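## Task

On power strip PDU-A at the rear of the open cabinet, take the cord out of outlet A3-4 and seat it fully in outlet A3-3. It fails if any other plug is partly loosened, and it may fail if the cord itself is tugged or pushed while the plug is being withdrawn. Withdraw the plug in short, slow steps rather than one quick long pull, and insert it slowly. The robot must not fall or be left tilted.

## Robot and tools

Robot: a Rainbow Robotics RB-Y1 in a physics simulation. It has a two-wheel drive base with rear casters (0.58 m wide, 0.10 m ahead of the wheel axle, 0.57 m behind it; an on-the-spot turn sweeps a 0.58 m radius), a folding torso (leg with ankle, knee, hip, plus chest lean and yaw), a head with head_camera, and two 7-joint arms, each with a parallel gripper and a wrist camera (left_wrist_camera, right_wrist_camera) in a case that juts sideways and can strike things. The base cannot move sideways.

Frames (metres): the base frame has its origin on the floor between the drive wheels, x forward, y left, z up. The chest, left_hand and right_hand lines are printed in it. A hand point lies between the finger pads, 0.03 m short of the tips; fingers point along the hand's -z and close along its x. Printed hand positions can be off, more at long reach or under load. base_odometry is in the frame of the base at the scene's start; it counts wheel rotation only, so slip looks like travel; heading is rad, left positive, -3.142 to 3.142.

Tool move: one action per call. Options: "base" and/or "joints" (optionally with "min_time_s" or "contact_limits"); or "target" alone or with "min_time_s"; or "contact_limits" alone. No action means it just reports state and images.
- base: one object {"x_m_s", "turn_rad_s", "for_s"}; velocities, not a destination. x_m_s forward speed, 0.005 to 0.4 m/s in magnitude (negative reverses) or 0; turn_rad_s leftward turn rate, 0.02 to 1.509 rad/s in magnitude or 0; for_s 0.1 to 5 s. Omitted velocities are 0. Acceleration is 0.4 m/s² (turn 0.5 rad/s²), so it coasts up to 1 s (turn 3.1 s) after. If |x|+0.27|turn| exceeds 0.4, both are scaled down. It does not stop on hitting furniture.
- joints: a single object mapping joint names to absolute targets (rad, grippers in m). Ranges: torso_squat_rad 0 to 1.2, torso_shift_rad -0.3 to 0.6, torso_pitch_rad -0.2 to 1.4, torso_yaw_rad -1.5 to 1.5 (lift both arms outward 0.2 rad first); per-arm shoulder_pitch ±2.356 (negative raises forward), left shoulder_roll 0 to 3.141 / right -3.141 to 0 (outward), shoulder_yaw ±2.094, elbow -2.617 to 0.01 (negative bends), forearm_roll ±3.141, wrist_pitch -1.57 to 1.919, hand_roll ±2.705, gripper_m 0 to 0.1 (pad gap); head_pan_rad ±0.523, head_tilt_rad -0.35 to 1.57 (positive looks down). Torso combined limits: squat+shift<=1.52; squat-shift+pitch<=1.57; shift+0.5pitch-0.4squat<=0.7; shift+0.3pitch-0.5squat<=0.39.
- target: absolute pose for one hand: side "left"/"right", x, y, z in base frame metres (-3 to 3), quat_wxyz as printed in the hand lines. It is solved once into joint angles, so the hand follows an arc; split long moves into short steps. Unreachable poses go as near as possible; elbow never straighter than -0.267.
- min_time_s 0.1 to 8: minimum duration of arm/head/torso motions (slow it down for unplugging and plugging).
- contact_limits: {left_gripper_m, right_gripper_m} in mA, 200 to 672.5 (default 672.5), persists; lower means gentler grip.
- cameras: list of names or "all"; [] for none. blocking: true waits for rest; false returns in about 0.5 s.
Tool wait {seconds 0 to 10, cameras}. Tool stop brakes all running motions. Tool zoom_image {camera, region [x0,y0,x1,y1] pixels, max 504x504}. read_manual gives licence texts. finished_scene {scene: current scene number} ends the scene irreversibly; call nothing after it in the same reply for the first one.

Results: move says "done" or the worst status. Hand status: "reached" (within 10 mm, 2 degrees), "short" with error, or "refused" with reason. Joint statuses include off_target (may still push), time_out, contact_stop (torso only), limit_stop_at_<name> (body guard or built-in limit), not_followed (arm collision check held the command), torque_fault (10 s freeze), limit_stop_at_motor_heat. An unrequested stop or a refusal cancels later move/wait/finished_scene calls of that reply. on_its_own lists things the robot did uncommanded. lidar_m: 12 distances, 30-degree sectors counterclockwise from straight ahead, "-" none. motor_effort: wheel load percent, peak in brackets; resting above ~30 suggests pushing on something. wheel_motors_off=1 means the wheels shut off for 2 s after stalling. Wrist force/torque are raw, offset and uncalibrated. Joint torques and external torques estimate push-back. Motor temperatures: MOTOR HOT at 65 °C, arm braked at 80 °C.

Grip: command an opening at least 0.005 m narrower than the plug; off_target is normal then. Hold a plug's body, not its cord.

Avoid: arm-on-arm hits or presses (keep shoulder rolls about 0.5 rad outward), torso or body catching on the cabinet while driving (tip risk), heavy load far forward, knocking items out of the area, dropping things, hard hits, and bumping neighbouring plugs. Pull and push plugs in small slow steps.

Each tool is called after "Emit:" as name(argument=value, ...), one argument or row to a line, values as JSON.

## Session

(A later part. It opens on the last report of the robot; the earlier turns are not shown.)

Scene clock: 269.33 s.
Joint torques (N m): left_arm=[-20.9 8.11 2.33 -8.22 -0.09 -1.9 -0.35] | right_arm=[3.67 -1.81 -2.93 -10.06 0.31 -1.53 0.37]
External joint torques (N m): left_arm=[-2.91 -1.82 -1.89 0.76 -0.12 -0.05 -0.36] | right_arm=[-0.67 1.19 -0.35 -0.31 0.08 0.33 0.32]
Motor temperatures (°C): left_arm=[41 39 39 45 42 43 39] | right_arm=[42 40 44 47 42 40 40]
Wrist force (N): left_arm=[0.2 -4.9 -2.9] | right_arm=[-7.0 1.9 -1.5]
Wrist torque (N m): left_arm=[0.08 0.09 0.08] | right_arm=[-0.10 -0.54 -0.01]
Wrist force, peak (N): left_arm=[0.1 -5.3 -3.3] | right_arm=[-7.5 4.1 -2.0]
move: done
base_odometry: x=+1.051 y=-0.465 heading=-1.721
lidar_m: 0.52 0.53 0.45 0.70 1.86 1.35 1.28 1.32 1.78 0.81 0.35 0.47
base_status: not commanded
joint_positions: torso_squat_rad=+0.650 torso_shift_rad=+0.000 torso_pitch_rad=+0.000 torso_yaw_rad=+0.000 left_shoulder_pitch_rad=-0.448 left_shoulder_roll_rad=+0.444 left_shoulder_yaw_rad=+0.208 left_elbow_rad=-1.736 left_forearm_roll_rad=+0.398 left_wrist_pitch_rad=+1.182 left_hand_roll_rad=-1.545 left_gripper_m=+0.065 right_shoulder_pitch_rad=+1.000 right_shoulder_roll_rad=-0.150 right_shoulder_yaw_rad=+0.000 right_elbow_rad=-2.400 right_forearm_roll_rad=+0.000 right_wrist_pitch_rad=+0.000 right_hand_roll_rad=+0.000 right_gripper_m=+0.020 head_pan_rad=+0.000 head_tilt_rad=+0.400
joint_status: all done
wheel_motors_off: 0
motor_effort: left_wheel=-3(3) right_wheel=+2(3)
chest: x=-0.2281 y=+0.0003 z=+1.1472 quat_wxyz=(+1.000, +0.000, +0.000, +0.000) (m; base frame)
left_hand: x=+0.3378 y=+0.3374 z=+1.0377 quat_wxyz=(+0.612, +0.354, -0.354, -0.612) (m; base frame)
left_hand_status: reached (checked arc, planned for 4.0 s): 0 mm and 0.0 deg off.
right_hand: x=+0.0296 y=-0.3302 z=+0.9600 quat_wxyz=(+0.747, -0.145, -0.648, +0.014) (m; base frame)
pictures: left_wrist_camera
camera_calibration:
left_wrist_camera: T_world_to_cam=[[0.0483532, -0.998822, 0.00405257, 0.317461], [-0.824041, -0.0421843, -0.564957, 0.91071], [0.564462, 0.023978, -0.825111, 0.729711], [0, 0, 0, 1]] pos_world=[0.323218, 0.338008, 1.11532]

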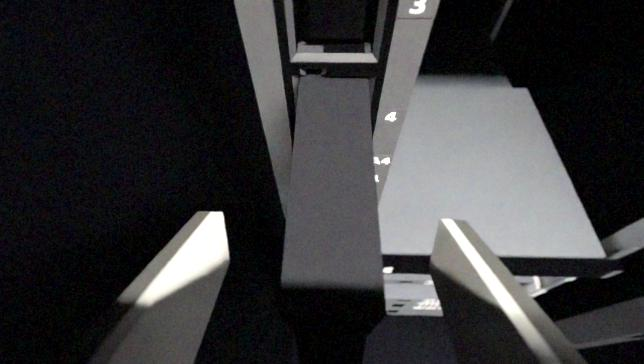

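Emit:
move(
  target={"side":"left","x":0.3475,"y":0.3372,"z":1.0325,"quat_wxyz":[0.6124,0.3536,-0.3536,-0.6124]},
  min_time_s=3,
  cameras=["left_wrist_camera"],
)

Emit:
move(
  joints={"left_gripper_m":0.035},
  cameras=["left_wrist_camera"],
)

Emit:
zoom_image(
  camera="left_wrist_camera",
  region=[200, 60, 460, 320],
)

Scene clock: 279.07 s.
Joint torques (N m): left_arm=[-20.29 7.21 1.37 -7.45 0.06 -1.87 -0.36] | right_arm=[3.75 -1.7 -3 -9.97 0.33 -1.58 0.3]
External joint torques (N m): left_arm=[-1.82 -2.8 -2.79 1.7 0.01 -0.02 -0.37] | right_arm=[-0.59 1.3 -0.43 -0.22 0.1 0.28 0.26]
Motor temperatures (°C): left_arm=[42 39 39 45 42 43 39] | right_arm=[42 40 44 47 42 40 40]
Wrist force (N): left_arm=[-0.3 -4.0 0.7] | right_arm=[-7.3 2.1 -1.3]
Wrist torque (N m): left_arm=[-0.02 0.10 0.02] | right_arm=[-0.09 -0.57 0.03]
Wrist force, peak (N): left_arm=[0.0 -5.3 -3.4] | right_arm=[-8.0 3.0 -1.7]
move: done
base_odometry: x=+1.051 y=-0.465 heading=-1.721
lidar_m: 0.53 0.52 0.45 0.71 1.86 1.35 1.28 1.31 1.78 0.81 0.35 0.46
base_status: not commanded
joint_positions: torso_squat_rad=+0.650 torso_shift_rad=+0.000 torso_pitch_rad=+0.000 torso_yaw_rad=+0.000 left_shoulder_pitch_rad=-0.471 left_shoulder_roll_rad=+0.441 left_shoulder_yaw_rad=+0.202 left_elbow_rad=-1.680 left_forearm_roll_rad=+0.394 left_wrist_pitch_rad=+1.149 left_hand_roll_rad=-1.557 left_gripper_m=+0.065 right_shoulder_pitch_rad=+1.000 right_shoulder_roll_rad=-0.150 right_shoulder_yaw_rad=+0.000 right_elbow_rad=-2.400 right_forearm_roll_rad=+0.000 right_wrist_pitch_rad=+0.000 right_hand_roll_rad=+0.000 right_gripper_m=+0.020 head_pan_rad=+0.000 head_tilt_rad=+0.400
joint_status: all done
wheel_motors_off: 0
motor_effort: left_wheel=-3(3) right_wheel=+2(3)
chest: x=-0.2281 y=+0.0003 z=+1.1472 quat_wxyz=(+1.000, +0.000, +0.000, +0.000) (m; base frame)
left_hand: x=+0.3474 y=+0.3377 z=+1.0330 quat_wxyz=(+0.612, +0.354, -0.354, -0.612) (m; base frame)
left_hand_status: reached (checked arc, planned for 3.0 s): 1 mm and 0.1 deg off.
right_hand: x=+0.0296 y=-0.3302 z=+0.9600 quat_wxyz=(+0.747, -0.145, -0.648, +0.015) (m; base frame)
pictures: left_wrist_camera
camera_calibration:
left_wrist_camera: T_world_to_cam=[[0.0484587, -0.998818, 0.00391326, 0.317534], [-0.823707, -0.0421784, -0.565444, 0.916411], [0.56494, 0.0241773, -0.824777, 0.719807], [0, 0, 0, 1]] pos_world=[0.332819, 0.338408, 1.11062]

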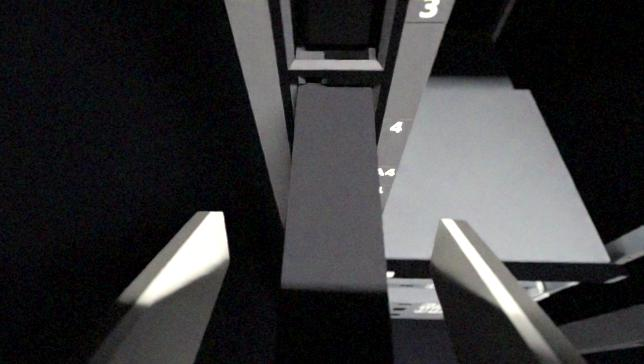

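Scene clock: 279.90 s.
Joint torques (N m): left_arm=[-20.76 7.27 1.37 -7.53 0.09 -1.85 -0.4] | right_arm=[3.79 -1.87 -2.87 -10.13 0.34 -1.63 0.3]
External joint torques (N m): left_arm=[-2.29 -2.74 -2.78 1.63 0.04 0.01 -0.41] | right_arm=[-0.55 1.13 -0.3 -0.38 0.12 0.23 0.25]
Motor temperatures (°C): left_arm=[42 39 39 45 42 43 39] | right_arm=[42 40 44 47 42 40 40]
Wrist force (N): left_arm=[-0.4 -3.7 0.8] | right_arm=[-7.1 2.6 -2.3]
Wrist torque (N m): left_arm=[-0.06 0.10 0.03] | right_arm=[-0.11 -0.56 -0.02]
Wrist force, peak (N): left_arm=[-0.7 -4.0 0.7] | right_arm=[-7.8 2.7 -1.5]
move: done
base_odometry: x=+1.051 y=-0.465 heading=-1.721
lidar_m: 0.53 0.53 0.45 0.70 1.86 1.35 1.28 1.33 1.78 0.81 0.36 0.45
base_status: not commanded
joint_positions: torso_squat_rad=+0.650 torso_shift_rad=+0.000 torso_pitch_rad=+0.000 torso_yaw_rad=+0.000 left_shoulder_pitch_rad=-0.471 left_shoulder_roll_rad=+0.441 left_shoulder_yaw_rad=+0.202 left_elbow_rad=-1.680 left_forearm_roll_rad=+0.394 left_wrist_pitch_rad=+1.149 left_hand_roll_rad=-1.557 left_gripper_m=+0.035 right_shoulder_pitch_rad=+1.000 right_shoulder_roll_rad=-0.150 right_shoulder_yaw_rad=+0.000 right_elbow_rad=-2.400 right_forearm_roll_rad=+0.000 right_wrist_pitch_rad=+0.000 right_hand_roll_rad=+0.000 right_gripper_m=+0.020 head_pan_rad=+0.000 head_tilt_rad=+0.400
joint_status: all done
wheel_motors_off: 0
motor_effort: left_wheel=-2(3) right_wheel=+1(2)
chest: x=-0.2281 y=+0.0003 z=+1.1472 quat_wxyz=(+1.000, +0.000, +0.000, +0.000) (m; base frame)
left_hand: x=+0.3474 y=+0.3377 z=+1.0330 quat_wxyz=(+0.612, +0.354, -0.354, -0.612) (m; base frame)
right_hand: x=+0.0296 y=-0.3302 z=+0.9600 quat_wxyz=(+0.747, -0.145, -0.648, +0.015) (m; base frame)
pictures: left_wrist_camera
camera_calibration:
left_wrist_camera: T_world_to_cam=[[0.0484587, -0.998818, 0.00391326, 0.317534], [-0.823707, -0.0421784, -0.565444, 0.916411], [0.56494, 0.0241773, -0.824777, 0.719807], [0, 0, 0, 1]] pos_world=[0.332819, 0.338408, 1.11062]

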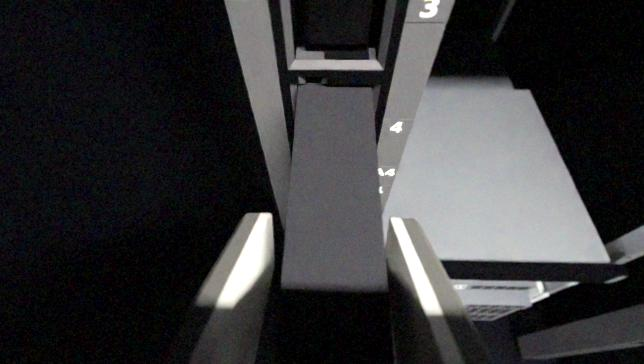

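Scaled by 1.938 from the camera's 644x364 image, which has a finer 1265x715 frame.

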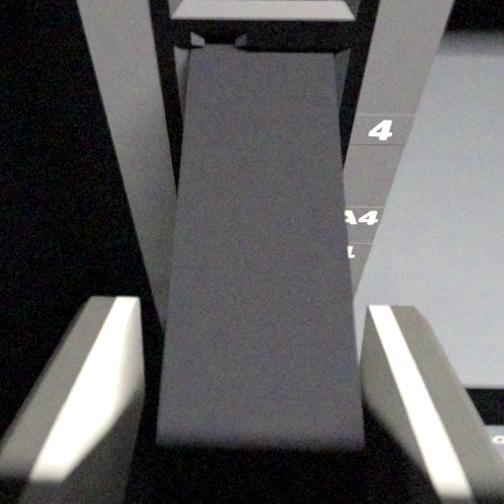

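Emit:
move(
  target={"side":"left","x":0.3475,"y":0.3368,"z":1.0325,"quat_wxyz":[0.6124,0.3536,-0.3536,-0.6124]},
  min_time_s=2,
  cameras=[],
)

Emit:
move(
  joints={"left_gripper_m":0.028},
  cameras=["left_wrist_camera"],
)

Emit:
zoom_image(
  camera="left_wrist_camera",
  region=[200, 100, 460, 360],
)

Scene clock: 292.30 s.
Joint torques (N m): left_arm=[-20.55 6.41 1.12 -9.17 0.18 -1.41 0.2] | right_arm=[3.96 -1.79 -3.07 -10.1 0.31 -1.57 0.25]
External joint torques (N m): left_arm=[-2.08 -3.59 -3.03 -0.01 0.14 0.45 0.19] | right_arm=[-0.37 1.21 -0.5 -0.36 0.08 0.3 0.2]
Motor temperatures (°C): left_arm=[42 39 39 45 42 43 39] | right_arm=[42 40 44 47 42 40 40]
Wrist force (N): left_arm=[-1.3 -3.3 1.5] | right_arm=[-7.4 2.6 -1.2]
Wrist torque (N m): left_arm=[-0.09 0.06 0.01] | right_arm=[-0.15 -0.57 0.01]
Wrist force, peak (N): left_arm=[-1.4 -3.7 1.7] | right_arm=[-8.4 3.3 -2.3]
move: done
base_odometry: x=+1.051 y=-0.465 heading=-1.721
lidar_m: 0.52 0.52 0.45 0.70 1.87 1.35 1.27 1.32 1.79 0.81 0.36 0.46
base_status: not commanded
joint_positions: torso_squat_rad=+0.650 torso_shift_rad=+0.000 torso_pitch_rad=+0.000 torso_yaw_rad=+0.000 left_shoulder_pitch_rad=-0.471 left_shoulder_roll_rad=+0.440 left_shoulder_yaw_rad=+0.201 left_elbow_rad=-1.681 left_forearm_roll_rad=+0.393 left_wrist_pitch_rad=+1.149 left_hand_roll_rad=-1.556 left_gripper_m=+0.035 right_shoulder_pitch_rad=+1.000 right_shoulder_roll_rad=-0.150 right_shoulder_yaw_rad=+0.000 right_elbow_rad=-2.400 right_forearm_roll_rad=+0.000 right_wrist_pitch_rad=+0.000 right_hand_roll_rad=+0.000 right_gripper_m=+0.020 head_pan_rad=+0.000 head_tilt_rad=+0.400
joint_status: all done
wheel_motors_off: 0
motor_effort: left_wheel=-2(3) right_wheel=+2(3)
chest: x=-0.2281 y=+0.0003 z=+1.1472 quat_wxyz=(+1.000, +0.000, +0.000, +0.000) (m; base frame)
left_hand: x=+0.3475 y=+0.3374 z=+1.0329 quat_wxyz=(+0.612, +0.354, -0.354, -0.612) (m; base frame)
left_hand_status: reached (checked arc, planned for 2.0 s): 1 mm and 0.1 deg off.
right_hand: x=+0.0296 y=-0.3302 z=+0.9600 quat_wxyz=(+0.747, -0.145, -0.648, +0.015) (m; base frame)
pictures: none
No camera images: "cameras" was empty.

Scene clock: 292.83 s.
Joint torques (N m): left_arm=[-20.49 6.59 1.02 -9.03 0.22 -1.35 0.21] | right_arm=[4.07 -1.62 -3.05 -10.19 0.31 -1.64 0.31]
External joint torques (N m): left_arm=[-2.02 -3.41 -3.13 0.13 0.17 0.5 0.19] | right_arm=[-0.27 1.38 -0.48 -0.45 0.09 0.23 0.27]
Motor temperatures (°C): left_arm=[42 39 39 45 42 43 39] | right_arm=[42 40 44 47 42 40 40]
Wrist force (N): left_arm=[-1.2 -3.2 1.7] | right_arm=[-6.5 3.1 -1.7]
Wrist torque (N m): left_arm=[-0.09 0.04 0.01] | right_arm=[-0.20 -0.46 0.02]
Wrist force, peak (N): left_arm=[-1.1 -3.6 1.7] | right_arm=[-7.8 2.9 -0.8]
move: done
base_odometry: x=+1.051 y=-0.465 heading=-1.721
lidar_m: 0.52 0.52 0.45 0.70 1.86 1.35 1.28 1.32 1.78 0.81 0.36 0.46
base_status: not commanded
joint_positions: torso_squat_rad=+0.650 torso_shift_rad=+0.000 torso_pitch_rad=+0.000 torso_yaw_rad=+0.000 left_shoulder_pitch_rad=-0.471 left_shoulder_roll_rad=+0.440 left_shoulder_yaw_rad=+0.201 left_elbow_rad=-1.681 left_forearm_roll_rad=+0.393 left_wrist_pitch_rad=+1.149 left_hand_roll_rad=-1.556 left_gripper_m=+0.028 right_shoulder_pitch_rad=+1.000 right_shoulder_roll_rad=-0.150 right_shoulder_yaw_rad=+0.000 right_elbow_rad=-2.400 right_forearm_roll_rad=+0.000 right_wrist_pitch_rad=+0.000 right_hand_roll_rad=+0.000 right_gripper_m=+0.020 head_pan_rad=+0.000 head_tilt_rad=+0.400
joint_status: all done
wheel_motors_off: 0
motor_effort: left_wheel=-2(3) right_wheel=+2(3)
chest: x=-0.2281 y=+0.0003 z=+1.1472 quat_wxyz=(+1.000, +0.000, +0.000, +0.000) (m; base frame)
left_hand: x=+0.3475 y=+0.3374 z=+1.0329 quat_wxyz=(+0.612, +0.354, -0.354, -0.612) (m; base frame)
right_hand: x=+0.0296 y=-0.3302 z=+0.9600 quat_wxyz=(+0.747, -0.145, -0.648, +0.015) (m; base frame)
pictures: left_wrist_camera
camera_calibration:
left_wrist_camera: T_world_to_cam=[[0.0486529, -0.998809, 0.00378918, 0.3173], [-0.823824, -0.0422737, -0.565268, 0.916299], [0.564754, 0.0243803, -0.824899, 0.719803], [0, 0, 0, 1]] pos_world=[0.332919, 0.338108, 1.11052]

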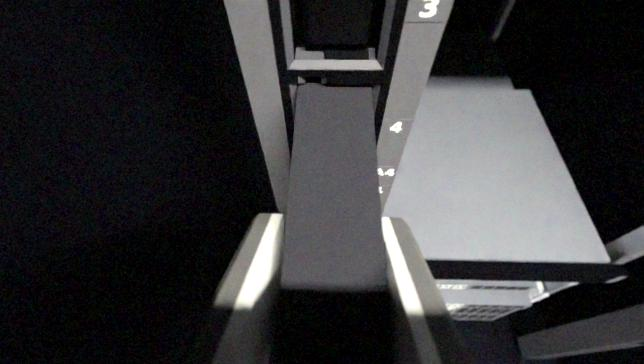

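Scaled by 1.938 from the camera's 644x364 image, which has a finer 1265x715 frame.

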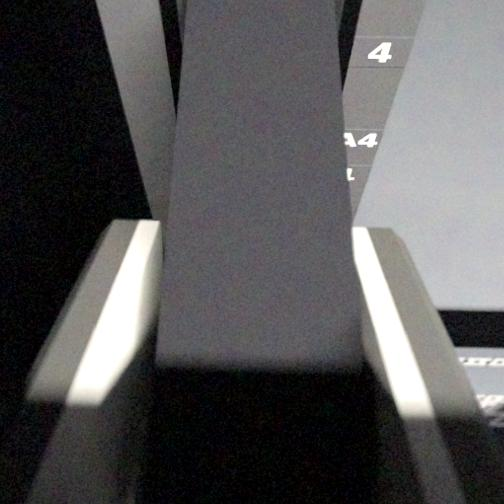

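Emit:
move(
  contact_limits={"left_gripper_m":350},
  joints={"left_gripper_m":0.012},
  cameras=[],
)

Emit:
move(
  contact_limits={"left_gripper_m":672.5},
  joints={"left_gripper_m":0.005},
  cameras=["left_wrist_camera"],
)

Scene clock: 297.90 s.
Joint torques (N m): left_arm=[-20.21 8.25 2.46 -8.47 -0.13 -1.65 0.09] | right_arm=[3.8 -1.59 -2.89 -10.09 0.32 -1.56 0.34]
External joint torques (N m): left_arm=[-1.73 -1.73 -1.69 0.69 -0.18 0.21 0.08] | right_arm=[-0.54 1.41 -0.32 -0.35 0.1 0.3 0.29]
Motor temperatures (°C): left_arm=[42 39 39 45 42 43 39] | right_arm=[42 40 44 47 42 40 40]
Wrist force (N): left_arm=[2.8 -4.4 2.3] | right_arm=[-7.5 3.3 -1.2]
Wrist torque (N m): left_arm=[-0.05 0.31 0.15] | right_arm=[-0.24 -0.56 -0.02]
Wrist force, peak (N): left_arm=[4.4 -4.6 5.1] | right_arm=[-8.4 2.9 -0.6]
move: off_target
base_odometry: x=+1.051 y=-0.465 heading=-1.721
lidar_m: 0.52 0.53 0.45 0.71 1.86 1.34 1.28 1.33 1.78 0.80 0.36 0.47
base_status: not commanded
joint_positions: torso_squat_rad=+0.650 torso_shift_rad=+0.000 torso_pitch_rad=+0.000 torso_yaw_rad=+0.000 left_shoulder_pitch_rad=-0.471 left_shoulder_roll_rad=+0.440 left_shoulder_yaw_rad=+0.201 left_elbow_rad=-1.681 left_forearm_roll_rad=+0.393 left_wrist_pitch_rad=+1.149 left_hand_roll_rad=-1.556 left_gripper_m=+0.024 right_shoulder_pitch_rad=+1.000 right_shoulder_roll_rad=-0.150 right_shoulder_yaw_rad=+0.000 right_elbow_rad=-2.400 right_forearm_roll_rad=+0.000 right_wrist_pitch_rad=+0.000 right_hand_roll_rad=+0.000 right_gripper_m=+0.020 head_pan_rad=+0.000 head_tilt_rad=+0.400
joint_status: left_gripper_m off_target (ended at +0.024, target +0.012)
wheel_motors_off: 0
motor_effort: left_wheel=-2(3) right_wheel=+2(2)
contact_limits: left_gripper_m 350 mA
chest: x=-0.2281 y=+0.0003 z=+1.1472 quat_wxyz=(+1.000, +0.000, +0.000, +0.000) (m; base frame)
left_hand: x=+0.3475 y=+0.3371 z=+1.0329 quat_wxyz=(+0.612, +0.354, -0.354, -0.612) (m; base frame)
right_hand: x=+0.0296 y=-0.3302 z=+0.9600 quat_wxyz=(+0.747, -0.145, -0.648, +0.015) (m; base frame)
pictures: none
No camera images: "cameras" was empty.

Scene clock: 298.43 s.
Joint torques (N m): left_arm=[-20.06 8.14 2.55 -8.5 -0.01 -1.7 0] | right_arm=[3.85 -1.71 -3.04 -9.98 0.24 -1.63 0.28]
External joint torques (N m): left_arm=[-1.58 -1.85 -1.61 0.67 -0.06 0.16 -0.01] | right_arm=[-0.49 1.29 -0.47 -0.24 0.02 0.24 0.24]
Motor temperatures (°C): left_arm=[42 39 39 45 42 43 39] | right_arm=[42 40 44 47 42 40 40]
Wrist force (N): left_arm=[1.9 -4.4 2.6] | right_arm=[-7.1 2.7 -0.6]
Wrist torque (N m): left_arm=[-0.07 0.50 0.19] | right_arm=[-0.19 -0.53 -0.04]
Wrist force, peak (N): left_arm=[2.3 -4.4 3.4] | right_arm=[-7.6 2.5 -1.7]
move: off_target
base_odometry: x=+1.051 y=-0.465 heading=-1.721
lidar_m: 0.53 0.53 0.45 0.70 1.86 1.35 1.28 1.32 1.78 0.81 0.36 0.46
base_status: not commanded
joint_positions: torso_squat_rad=+0.650 torso_shift_rad=+0.000 torso_pitch_rad=+0.000 torso_yaw_rad=+0.000 left_shoulder_pitch_rad=-0.471 left_shoulder_roll_rad=+0.440 left_shoulder_yaw_rad=+0.201 left_elbow_rad=-1.681 left_forearm_roll_rad=+0.393 left_wrist_pitch_rad=+1.149 left_hand_roll_rad=-1.556 left_gripper_m=+0.023 right_shoulder_pitch_rad=+1.000 right_shoulder_roll_rad=-0.150 right_shoulder_yaw_rad=+0.000 right_elbow_rad=-2.400 right_forearm_roll_rad=+0.000 right_wrist_pitch_rad=+0.000 right_hand_roll_rad=+0.000 right_gripper_m=+0.020 head_pan_rad=+0.000 head_tilt_rad=+0.400
joint_status: left_gripper_m off_target (ended at +0.023, target +0.005)
wheel_motors_off: 0
motor_effort: left_wheel=-2(3) right_wheel=+2(2)
contact_limits: left_gripper_m 672.5 mA
chest: x=-0.2281 y=+0.0003 z=+1.1472 quat_wxyz=(+1.000, +0.000, +0.000, +0.000) (m; base frame)
left_hand: x=+0.3475 y=+0.3371 z=+1.0329 quat_wxyz=(+0.612, +0.354, -0.354, -0.612) (m; base frame)
right_hand: x=+0.0296 y=-0.3302 z=+0.9600 quat_wxyz=(+0.747, -0.145, -0.648, +0.015) (m; base frame)
pictures: left_wrist_camera
camera_calibration:
left_wrist_camera: T_world_to_cam=[[0.0480465, -0.998837, 0.00399063, 0.316988], [-0.823855, -0.0418877, -0.565251, 0.916148], [0.564761, 0.0238706, -0.824909, 0.719992], [0, 0, 0, 1]] pos_world=[0.332919, 0.337809, 1.11052]

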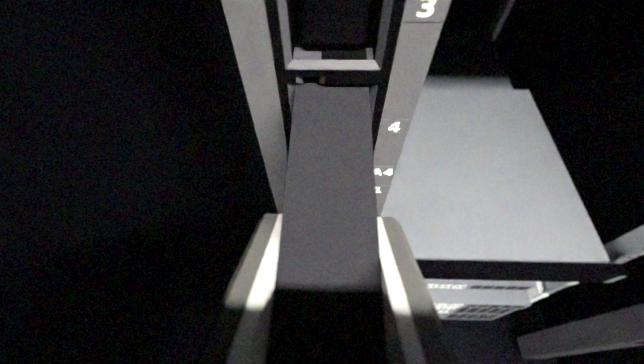

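Emit:
move(
  target={"side":"left","x":0.3425,"y":0.3371,"z":1.0329,"quat_wxyz":[0.6124,0.3536,-0.3536,-0.6124]},
  min_time_s=3,
  cameras=[],
)

Emit:
move(
  target={"side":"left","x":0.3375,"y":0.3371,"z":1.0329,"quat_wxyz":[0.6124,0.3536,-0.3536,-0.6124]},
  min_time_s=3,
  cameras=["left_wrist_camera"],
)

Scene clock: 305.90 s.
Joint torques (N m): left_arm=[-12.86 9.9 5.61 -12.13 1.17 0.65 0.08] | right_arm=[4.06 -1.68 -2.97 -9.89 0.33 -1.57 0.24]
External joint torques (N m): left_arm=[5.36 -0.02 1.43 -3.03 1.13 2.5 0.06] | right_arm=[-0.28 1.33 -0.39 -0.14 0.11 0.29 0.19]
Motor temperatures (°C): left_arm=[42 39 39 46 42 43 39] | right_arm=[42 40 44 47 42 40 40]
Wrist force (N): left_arm=[-2.1 5.6 -25.3] | right_arm=[-7.0 3.2 -0.8]
Wrist torque (N m): left_arm=[-0.02 0.51 0.21] | right_arm=[-0.25 -0.52 0.03]
Wrist force, peak (N): left_arm=[-3.6 4.5 -27.8] | right_arm=[-8.1 3.1 -2.0]
move: done
base_odometry: x=+1.051 y=-0.465 heading=-1.721
lidar_m: 0.52 0.52 0.45 0.70 1.86 1.34 1.28 1.33 1.80 0.81 0.36 0.46
base_status: not commanded
joint_positions: torso_squat_rad=+0.650 torso_shift_rad=+0.000 torso_pitch_rad=+0.000 torso_yaw_rad=+0.000 left_shoulder_pitch_rad=-0.458 left_shoulder_roll_rad=+0.440 left_shoulder_yaw_rad=+0.203 left_elbow_rad=-1.705 left_forearm_roll_rad=+0.395 left_wrist_pitch_rad=+1.159 left_hand_roll_rad=-1.553 left_gripper_m=+0.023 right_shoulder_pitch_rad=+1.000 right_shoulder_roll_rad=-0.150 right_shoulder_yaw_rad=+0.000 right_elbow_rad=-2.400 right_forearm_roll_rad=+0.000 right_wrist_pitch_rad=+0.000 right_hand_roll_rad=+0.000 right_gripper_m=+0.020 head_pan_rad=+0.000 head_tilt_rad=+0.400
joint_status: all done
wheel_motors_off: 0
motor_effort: left_wheel=-6(7) right_wheel=+2(2)
contact_limits: left_gripper_m 672.5 mA
chest: x=-0.2277 y=+0.0004 z=+1.1472 quat_wxyz=(+1.000, +0.000, +0.000, +0.000) (m; base frame)
left_hand: x=+0.3435 y=+0.3368 z=+1.0333 quat_wxyz=(+0.612, +0.354, -0.354, -0.612) (m; base frame)
left_hand_status: reached (checked arc, planned for 3.0 s): 1 mm and 0.1 deg off.
right_hand: x=+0.0299 y=-0.3301 z=+0.9599 quat_wxyz=(+0.747, -0.145, -0.648, +0.015) (m; base frame)
pictures: none
No camera images: "cameras" was empty.

Scene clock: 309.23 s.
Joint torques (N m): left_arm=[-13.46 8.83 6.2 -12.67 0.9 0.26 0] | right_arm=[4.23 -1.6 -3.07 -10.06 0.36 -1.62 0.32]
External joint torques (N m): left_arm=[4.47 -1.03 2 -3.63 0.87 2.11 -0.01] | right_arm=[-0.12 1.41 -0.49 -0.32 0.14 0.25 0.27]
Motor temperatures (°C): left_arm=[42 39 39 46 42 43 39] | right_arm=[42 40 44 47 42 40 40]
Wrist force (N): left_arm=[-1.9 3.7 -26.1] | right_arm=[-8.1 2.5 -1.2]
Wrist torque (N m): left_arm=[0.00 0.34 0.21] | right_arm=[-0.15 -0.64 -0.05]
Wrist force, peak (N): left_arm=[-2.5 7.5 -28.4] | right_arm=[-8.0 2.6 -1.4]
move: done
base_odometry: x=+1.051 y=-0.465 heading=-1.721
lidar_m: 0.52 0.53 0.45 0.70 1.87 1.34 1.28 1.31 1.78 0.81 0.35 0.46
base_status: not commanded
joint_positions: torso_squat_rad=+0.650 torso_shift_rad=+0.000 torso_pitch_rad=+0.000 torso_yaw_rad=+0.000 left_shoulder_pitch_rad=-0.441 left_shoulder_roll_rad=+0.440 left_shoulder_yaw_rad=+0.206 left_elbow_rad=-1.733 left_forearm_roll_rad=+0.397 left_wrist_pitch_rad=+1.170 left_hand_roll_rad=-1.549 left_gripper_m=+0.023 right_shoulder_pitch_rad=+1.000 right_shoulder_roll_rad=-0.150 right_shoulder_yaw_rad=+0.000 right_elbow_rad=-2.400 right_forearm_roll_rad=+0.000 right_wrist_pitch_rad=+0.000 right_hand_roll_rad=+0.000 right_gripper_m=+0.020 head_pan_rad=+0.000 head_tilt_rad=+0.400
joint_status: all done
wheel_motors_off: 0
motor_effort: left_wheel=-7(8) right_wheel=+1(2)
contact_limits: left_gripper_m 672.5 mA
chest: x=-0.2277 y=+0.0004 z=+1.1472 quat_wxyz=(+1.000, +0.000, +0.000, +0.000) (m; base frame)
left_hand: x=+0.3382 y=+0.3369 z=+1.0335 quat_wxyz=(+0.612, +0.354, -0.354, -0.612) (m; base frame)
left_hand_status: reached (checked arc, planned for 3.0 s): 1 mm and 0.1 deg off.
right_hand: x=+0.0299 y=-0.3301 z=+0.9599 quat_wxyz=(+0.747, -0.145, -0.648, +0.015) (m; base frame)
pictures: left_wrist_camera
camera_calibration:
left_wrist_camera: T_world_to_cam=[[0.0471264, -0.998882, 0.00377371, 0.317688], [-0.823653, -0.0409961, -0.56561, 0.908846], [0.565132, 0.0235469, -0.824664, 0.725463], [0, 0, 0, 1]] pos_world=[0.32362, 0.33751, 1.11112]

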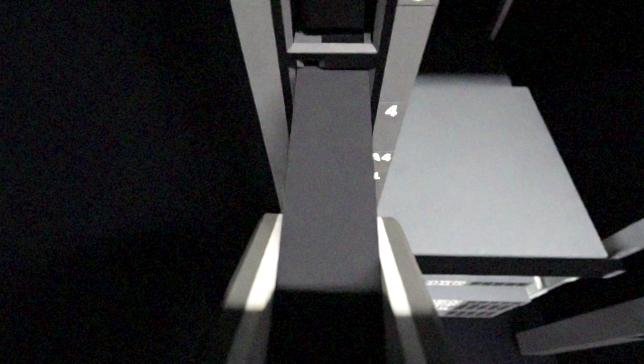

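Emit:
move(
  target={"side":"left","x":0.3315,"y":0.3371,"z":1.0329,"quat_wxyz":[0.6124,0.3536,-0.3536,-0.6124]},
  min_time_s=3,
  cameras=[],
)

Emit:
move(
  target={"side":"left","x":0.3255,"y":0.3371,"z":1.0329,"quat_wxyz":[0.6124,0.3536,-0.3536,-0.6124]},
  min_time_s=3,
  cameras=["left_wrist_camera"],
)

Emit:
move(
  target={"side":"left","x":0.3175,"y":0.3371,"z":1.0329,"quat_wxyz":[0.6124,0.3536,-0.3536,-0.6124]},
  min_time_s=4,
  cameras=["left_wrist_camera"],
)

Emit:
zoom_image(
  camera="left_wrist_camera",
  region=[250, 0, 410, 120],
)

Scene clock: 318.87 s.
Joint torques (N m): left_arm=[-16.12 8.01 6.13 -10.52 0.46 -1.57 0.18] | right_arm=[3.84 -1.91 -3.23 -9.99 0.31 -1.69 0.32]
External joint torques (N m): left_arm=[1.46 -1.78 1.9 -1.55 0.43 0.29 0.17] | right_arm=[-0.5 1.09 -0.65 -0.25 0.08 0.17 0.27]
Motor temperatures (°C): left_arm=[41 39 39 46 42 43 39] | right_arm=[42 40 44 47 42 40 40]
Wrist force (N): left_arm=[-0.2 -5.1 -4.8] | right_arm=[-7.3 2.7 -2.1]
Wrist torque (N m): left_arm=[0.09 0.17 0.09] | right_arm=[-0.15 -0.55 -0.04]
Wrist force, peak (N): left_arm=[-2.2 6.1 -28.8] | right_arm=[-8.2 2.9 -1.7]
move: done
base_odometry: x=+1.051 y=-0.465 heading=-1.721
lidar_m: 0.52 0.52 0.45 0.71 1.87 1.34 1.28 1.33 1.78 0.80 0.36 0.46
base_status: not commanded
joint_positions: torso_squat_rad=+0.650 torso_shift_rad=+0.000 torso_pitch_rad=+0.000 torso_yaw_rad=+0.000 left_shoulder_pitch_rad=-0.421 left_shoulder_roll_rad=+0.440 left_shoulder_yaw_rad=+0.209 left_elbow_rad=-1.764 left_forearm_roll_rad=+0.399 left_wrist_pitch_rad=+1.182 left_hand_roll_rad=-1.545 left_gripper_m=+0.023 right_shoulder_pitch_rad=+1.000 right_shoulder_roll_rad=-0.150 right_shoulder_yaw_rad=+0.000 right_elbow_rad=-2.400 right_forearm_roll_rad=+0.000 right_wrist_pitch_rad=+0.000 right_hand_roll_rad=+0.000 right_gripper_m=+0.020 head_pan_rad=+0.000 head_tilt_rad=+0.400
joint_status: all done
wheel_motors_off: 0
motor_effort: left_wheel=-6(8) right_wheel=+1(2)
contact_limits: left_gripper_m 672.5 mA
chest: x=-0.2278 y=+0.0004 z=+1.1472 quat_wxyz=(+1.000, +0.000, +0.000, +0.000) (m; base frame)
left_hand: x=+0.3318 y=+0.3371 z=+1.0333 quat_wxyz=(+0.612, +0.354, -0.354, -0.612) (m; base frame)
left_hand_status: reached (checked arc, planned for 3.0 s): 1 mm and 0.1 deg off.
right_hand: x=+0.0298 y=-0.3301 z=+0.9599 quat_wxyz=(+0.747, -0.145, -0.648, +0.015) (m; base frame)
pictures: none
No camera images: "cameras" was empty.

Scene clock: 322.20 s.
Joint torques (N m): left_arm=[-16.1 7.92 5.91 -10.29 0.36 -1.67 0.14] | right_arm=[3.77 -1.71 -3.2 -9.89 0.33 -1.51 0.34]
External joint torques (N m): left_arm=[1.15 -1.79 1.65 -1.38 0.34 0.18 0.13] | right_arm=[-0.57 1.29 -0.62 -0.15 0.1 0.36 0.29]
Motor temperatures (°C): left_arm=[41 39 39 46 42 43 39] | right_arm=[42 40 44 47 42 40 40]
Wrist force (N): left_arm=[0.6 -5.3 -3.7] | right_arm=[-7.6 2.2 -1.3]
Wrist torque (N m): left_arm=[0.08 0.14 0.07] | right_arm=[-0.06 -0.64 0.00]
Wrist force, peak (N): left_arm=[-0.5 -4.9 -5.3] | right_arm=[-8.0 2.7 -1.5]
move: done
base_odometry: x=+1.051 y=-0.465 heading=-1.721
lidar_m: 0.53 0.53 0.44 0.70 1.87 1.34 1.27 1.33 1.78 0.81 0.36 0.46
base_status: not commanded
joint_positions: torso_squat_rad=+0.650 torso_shift_rad=+0.000 torso_pitch_rad=+0.000 torso_yaw_rad=+0.000 left_shoulder_pitch_rad=-0.403 left_shoulder_roll_rad=+0.439 left_shoulder_yaw_rad=+0.212 left_elbow_rad=-1.793 left_forearm_roll_rad=+0.401 left_wrist_pitch_rad=+1.192 left_hand_roll_rad=-1.541 left_gripper_m=+0.023 right_shoulder_pitch_rad=+1.000 right_shoulder_roll_rad=-0.150 right_shoulder_yaw_rad=+0.000 right_elbow_rad=-2.400 right_forearm_roll_rad=+0.000 right_wrist_pitch_rad=+0.000 right_hand_roll_rad=+0.000 right_gripper_m=+0.020 head_pan_rad=+0.000 head_tilt_rad=+0.400
joint_status: all done
wheel_motors_off: 0
motor_effort: left_wheel=-6(7) right_wheel=+1(2)
contact_limits: left_gripper_m 672.5 mA
chest: x=-0.2279 y=+0.0004 z=+1.1472 quat_wxyz=(+1.000, +0.000, +0.000, +0.000) (m; base frame)
left_hand: x=+0.3259 y=+0.3370 z=+1.0333 quat_wxyz=(+0.612, +0.354, -0.354, -0.613) (m; base frame)
left_hand_status: reached (checked arc, planned for 3.0 s): 1 mm and 0.1 deg off.
right_hand: x=+0.0298 y=-0.3301 z=+0.9599 quat_wxyz=(+0.747, -0.145, -0.648, +0.015) (m; base frame)
pictures: left_wrist_camera
camera_calibration:
left_wrist_camera: T_world_to_cam=[[0.047238, -0.998877, 0.00357854, 0.31855], [-0.823978, -0.0409915, -0.565136, 0.898179], [0.564649, 0.0237473, -0.82499, 0.732692], [0, 0, 0, 1]] pos_world=[0.311319, 0.33761, 1.11092]

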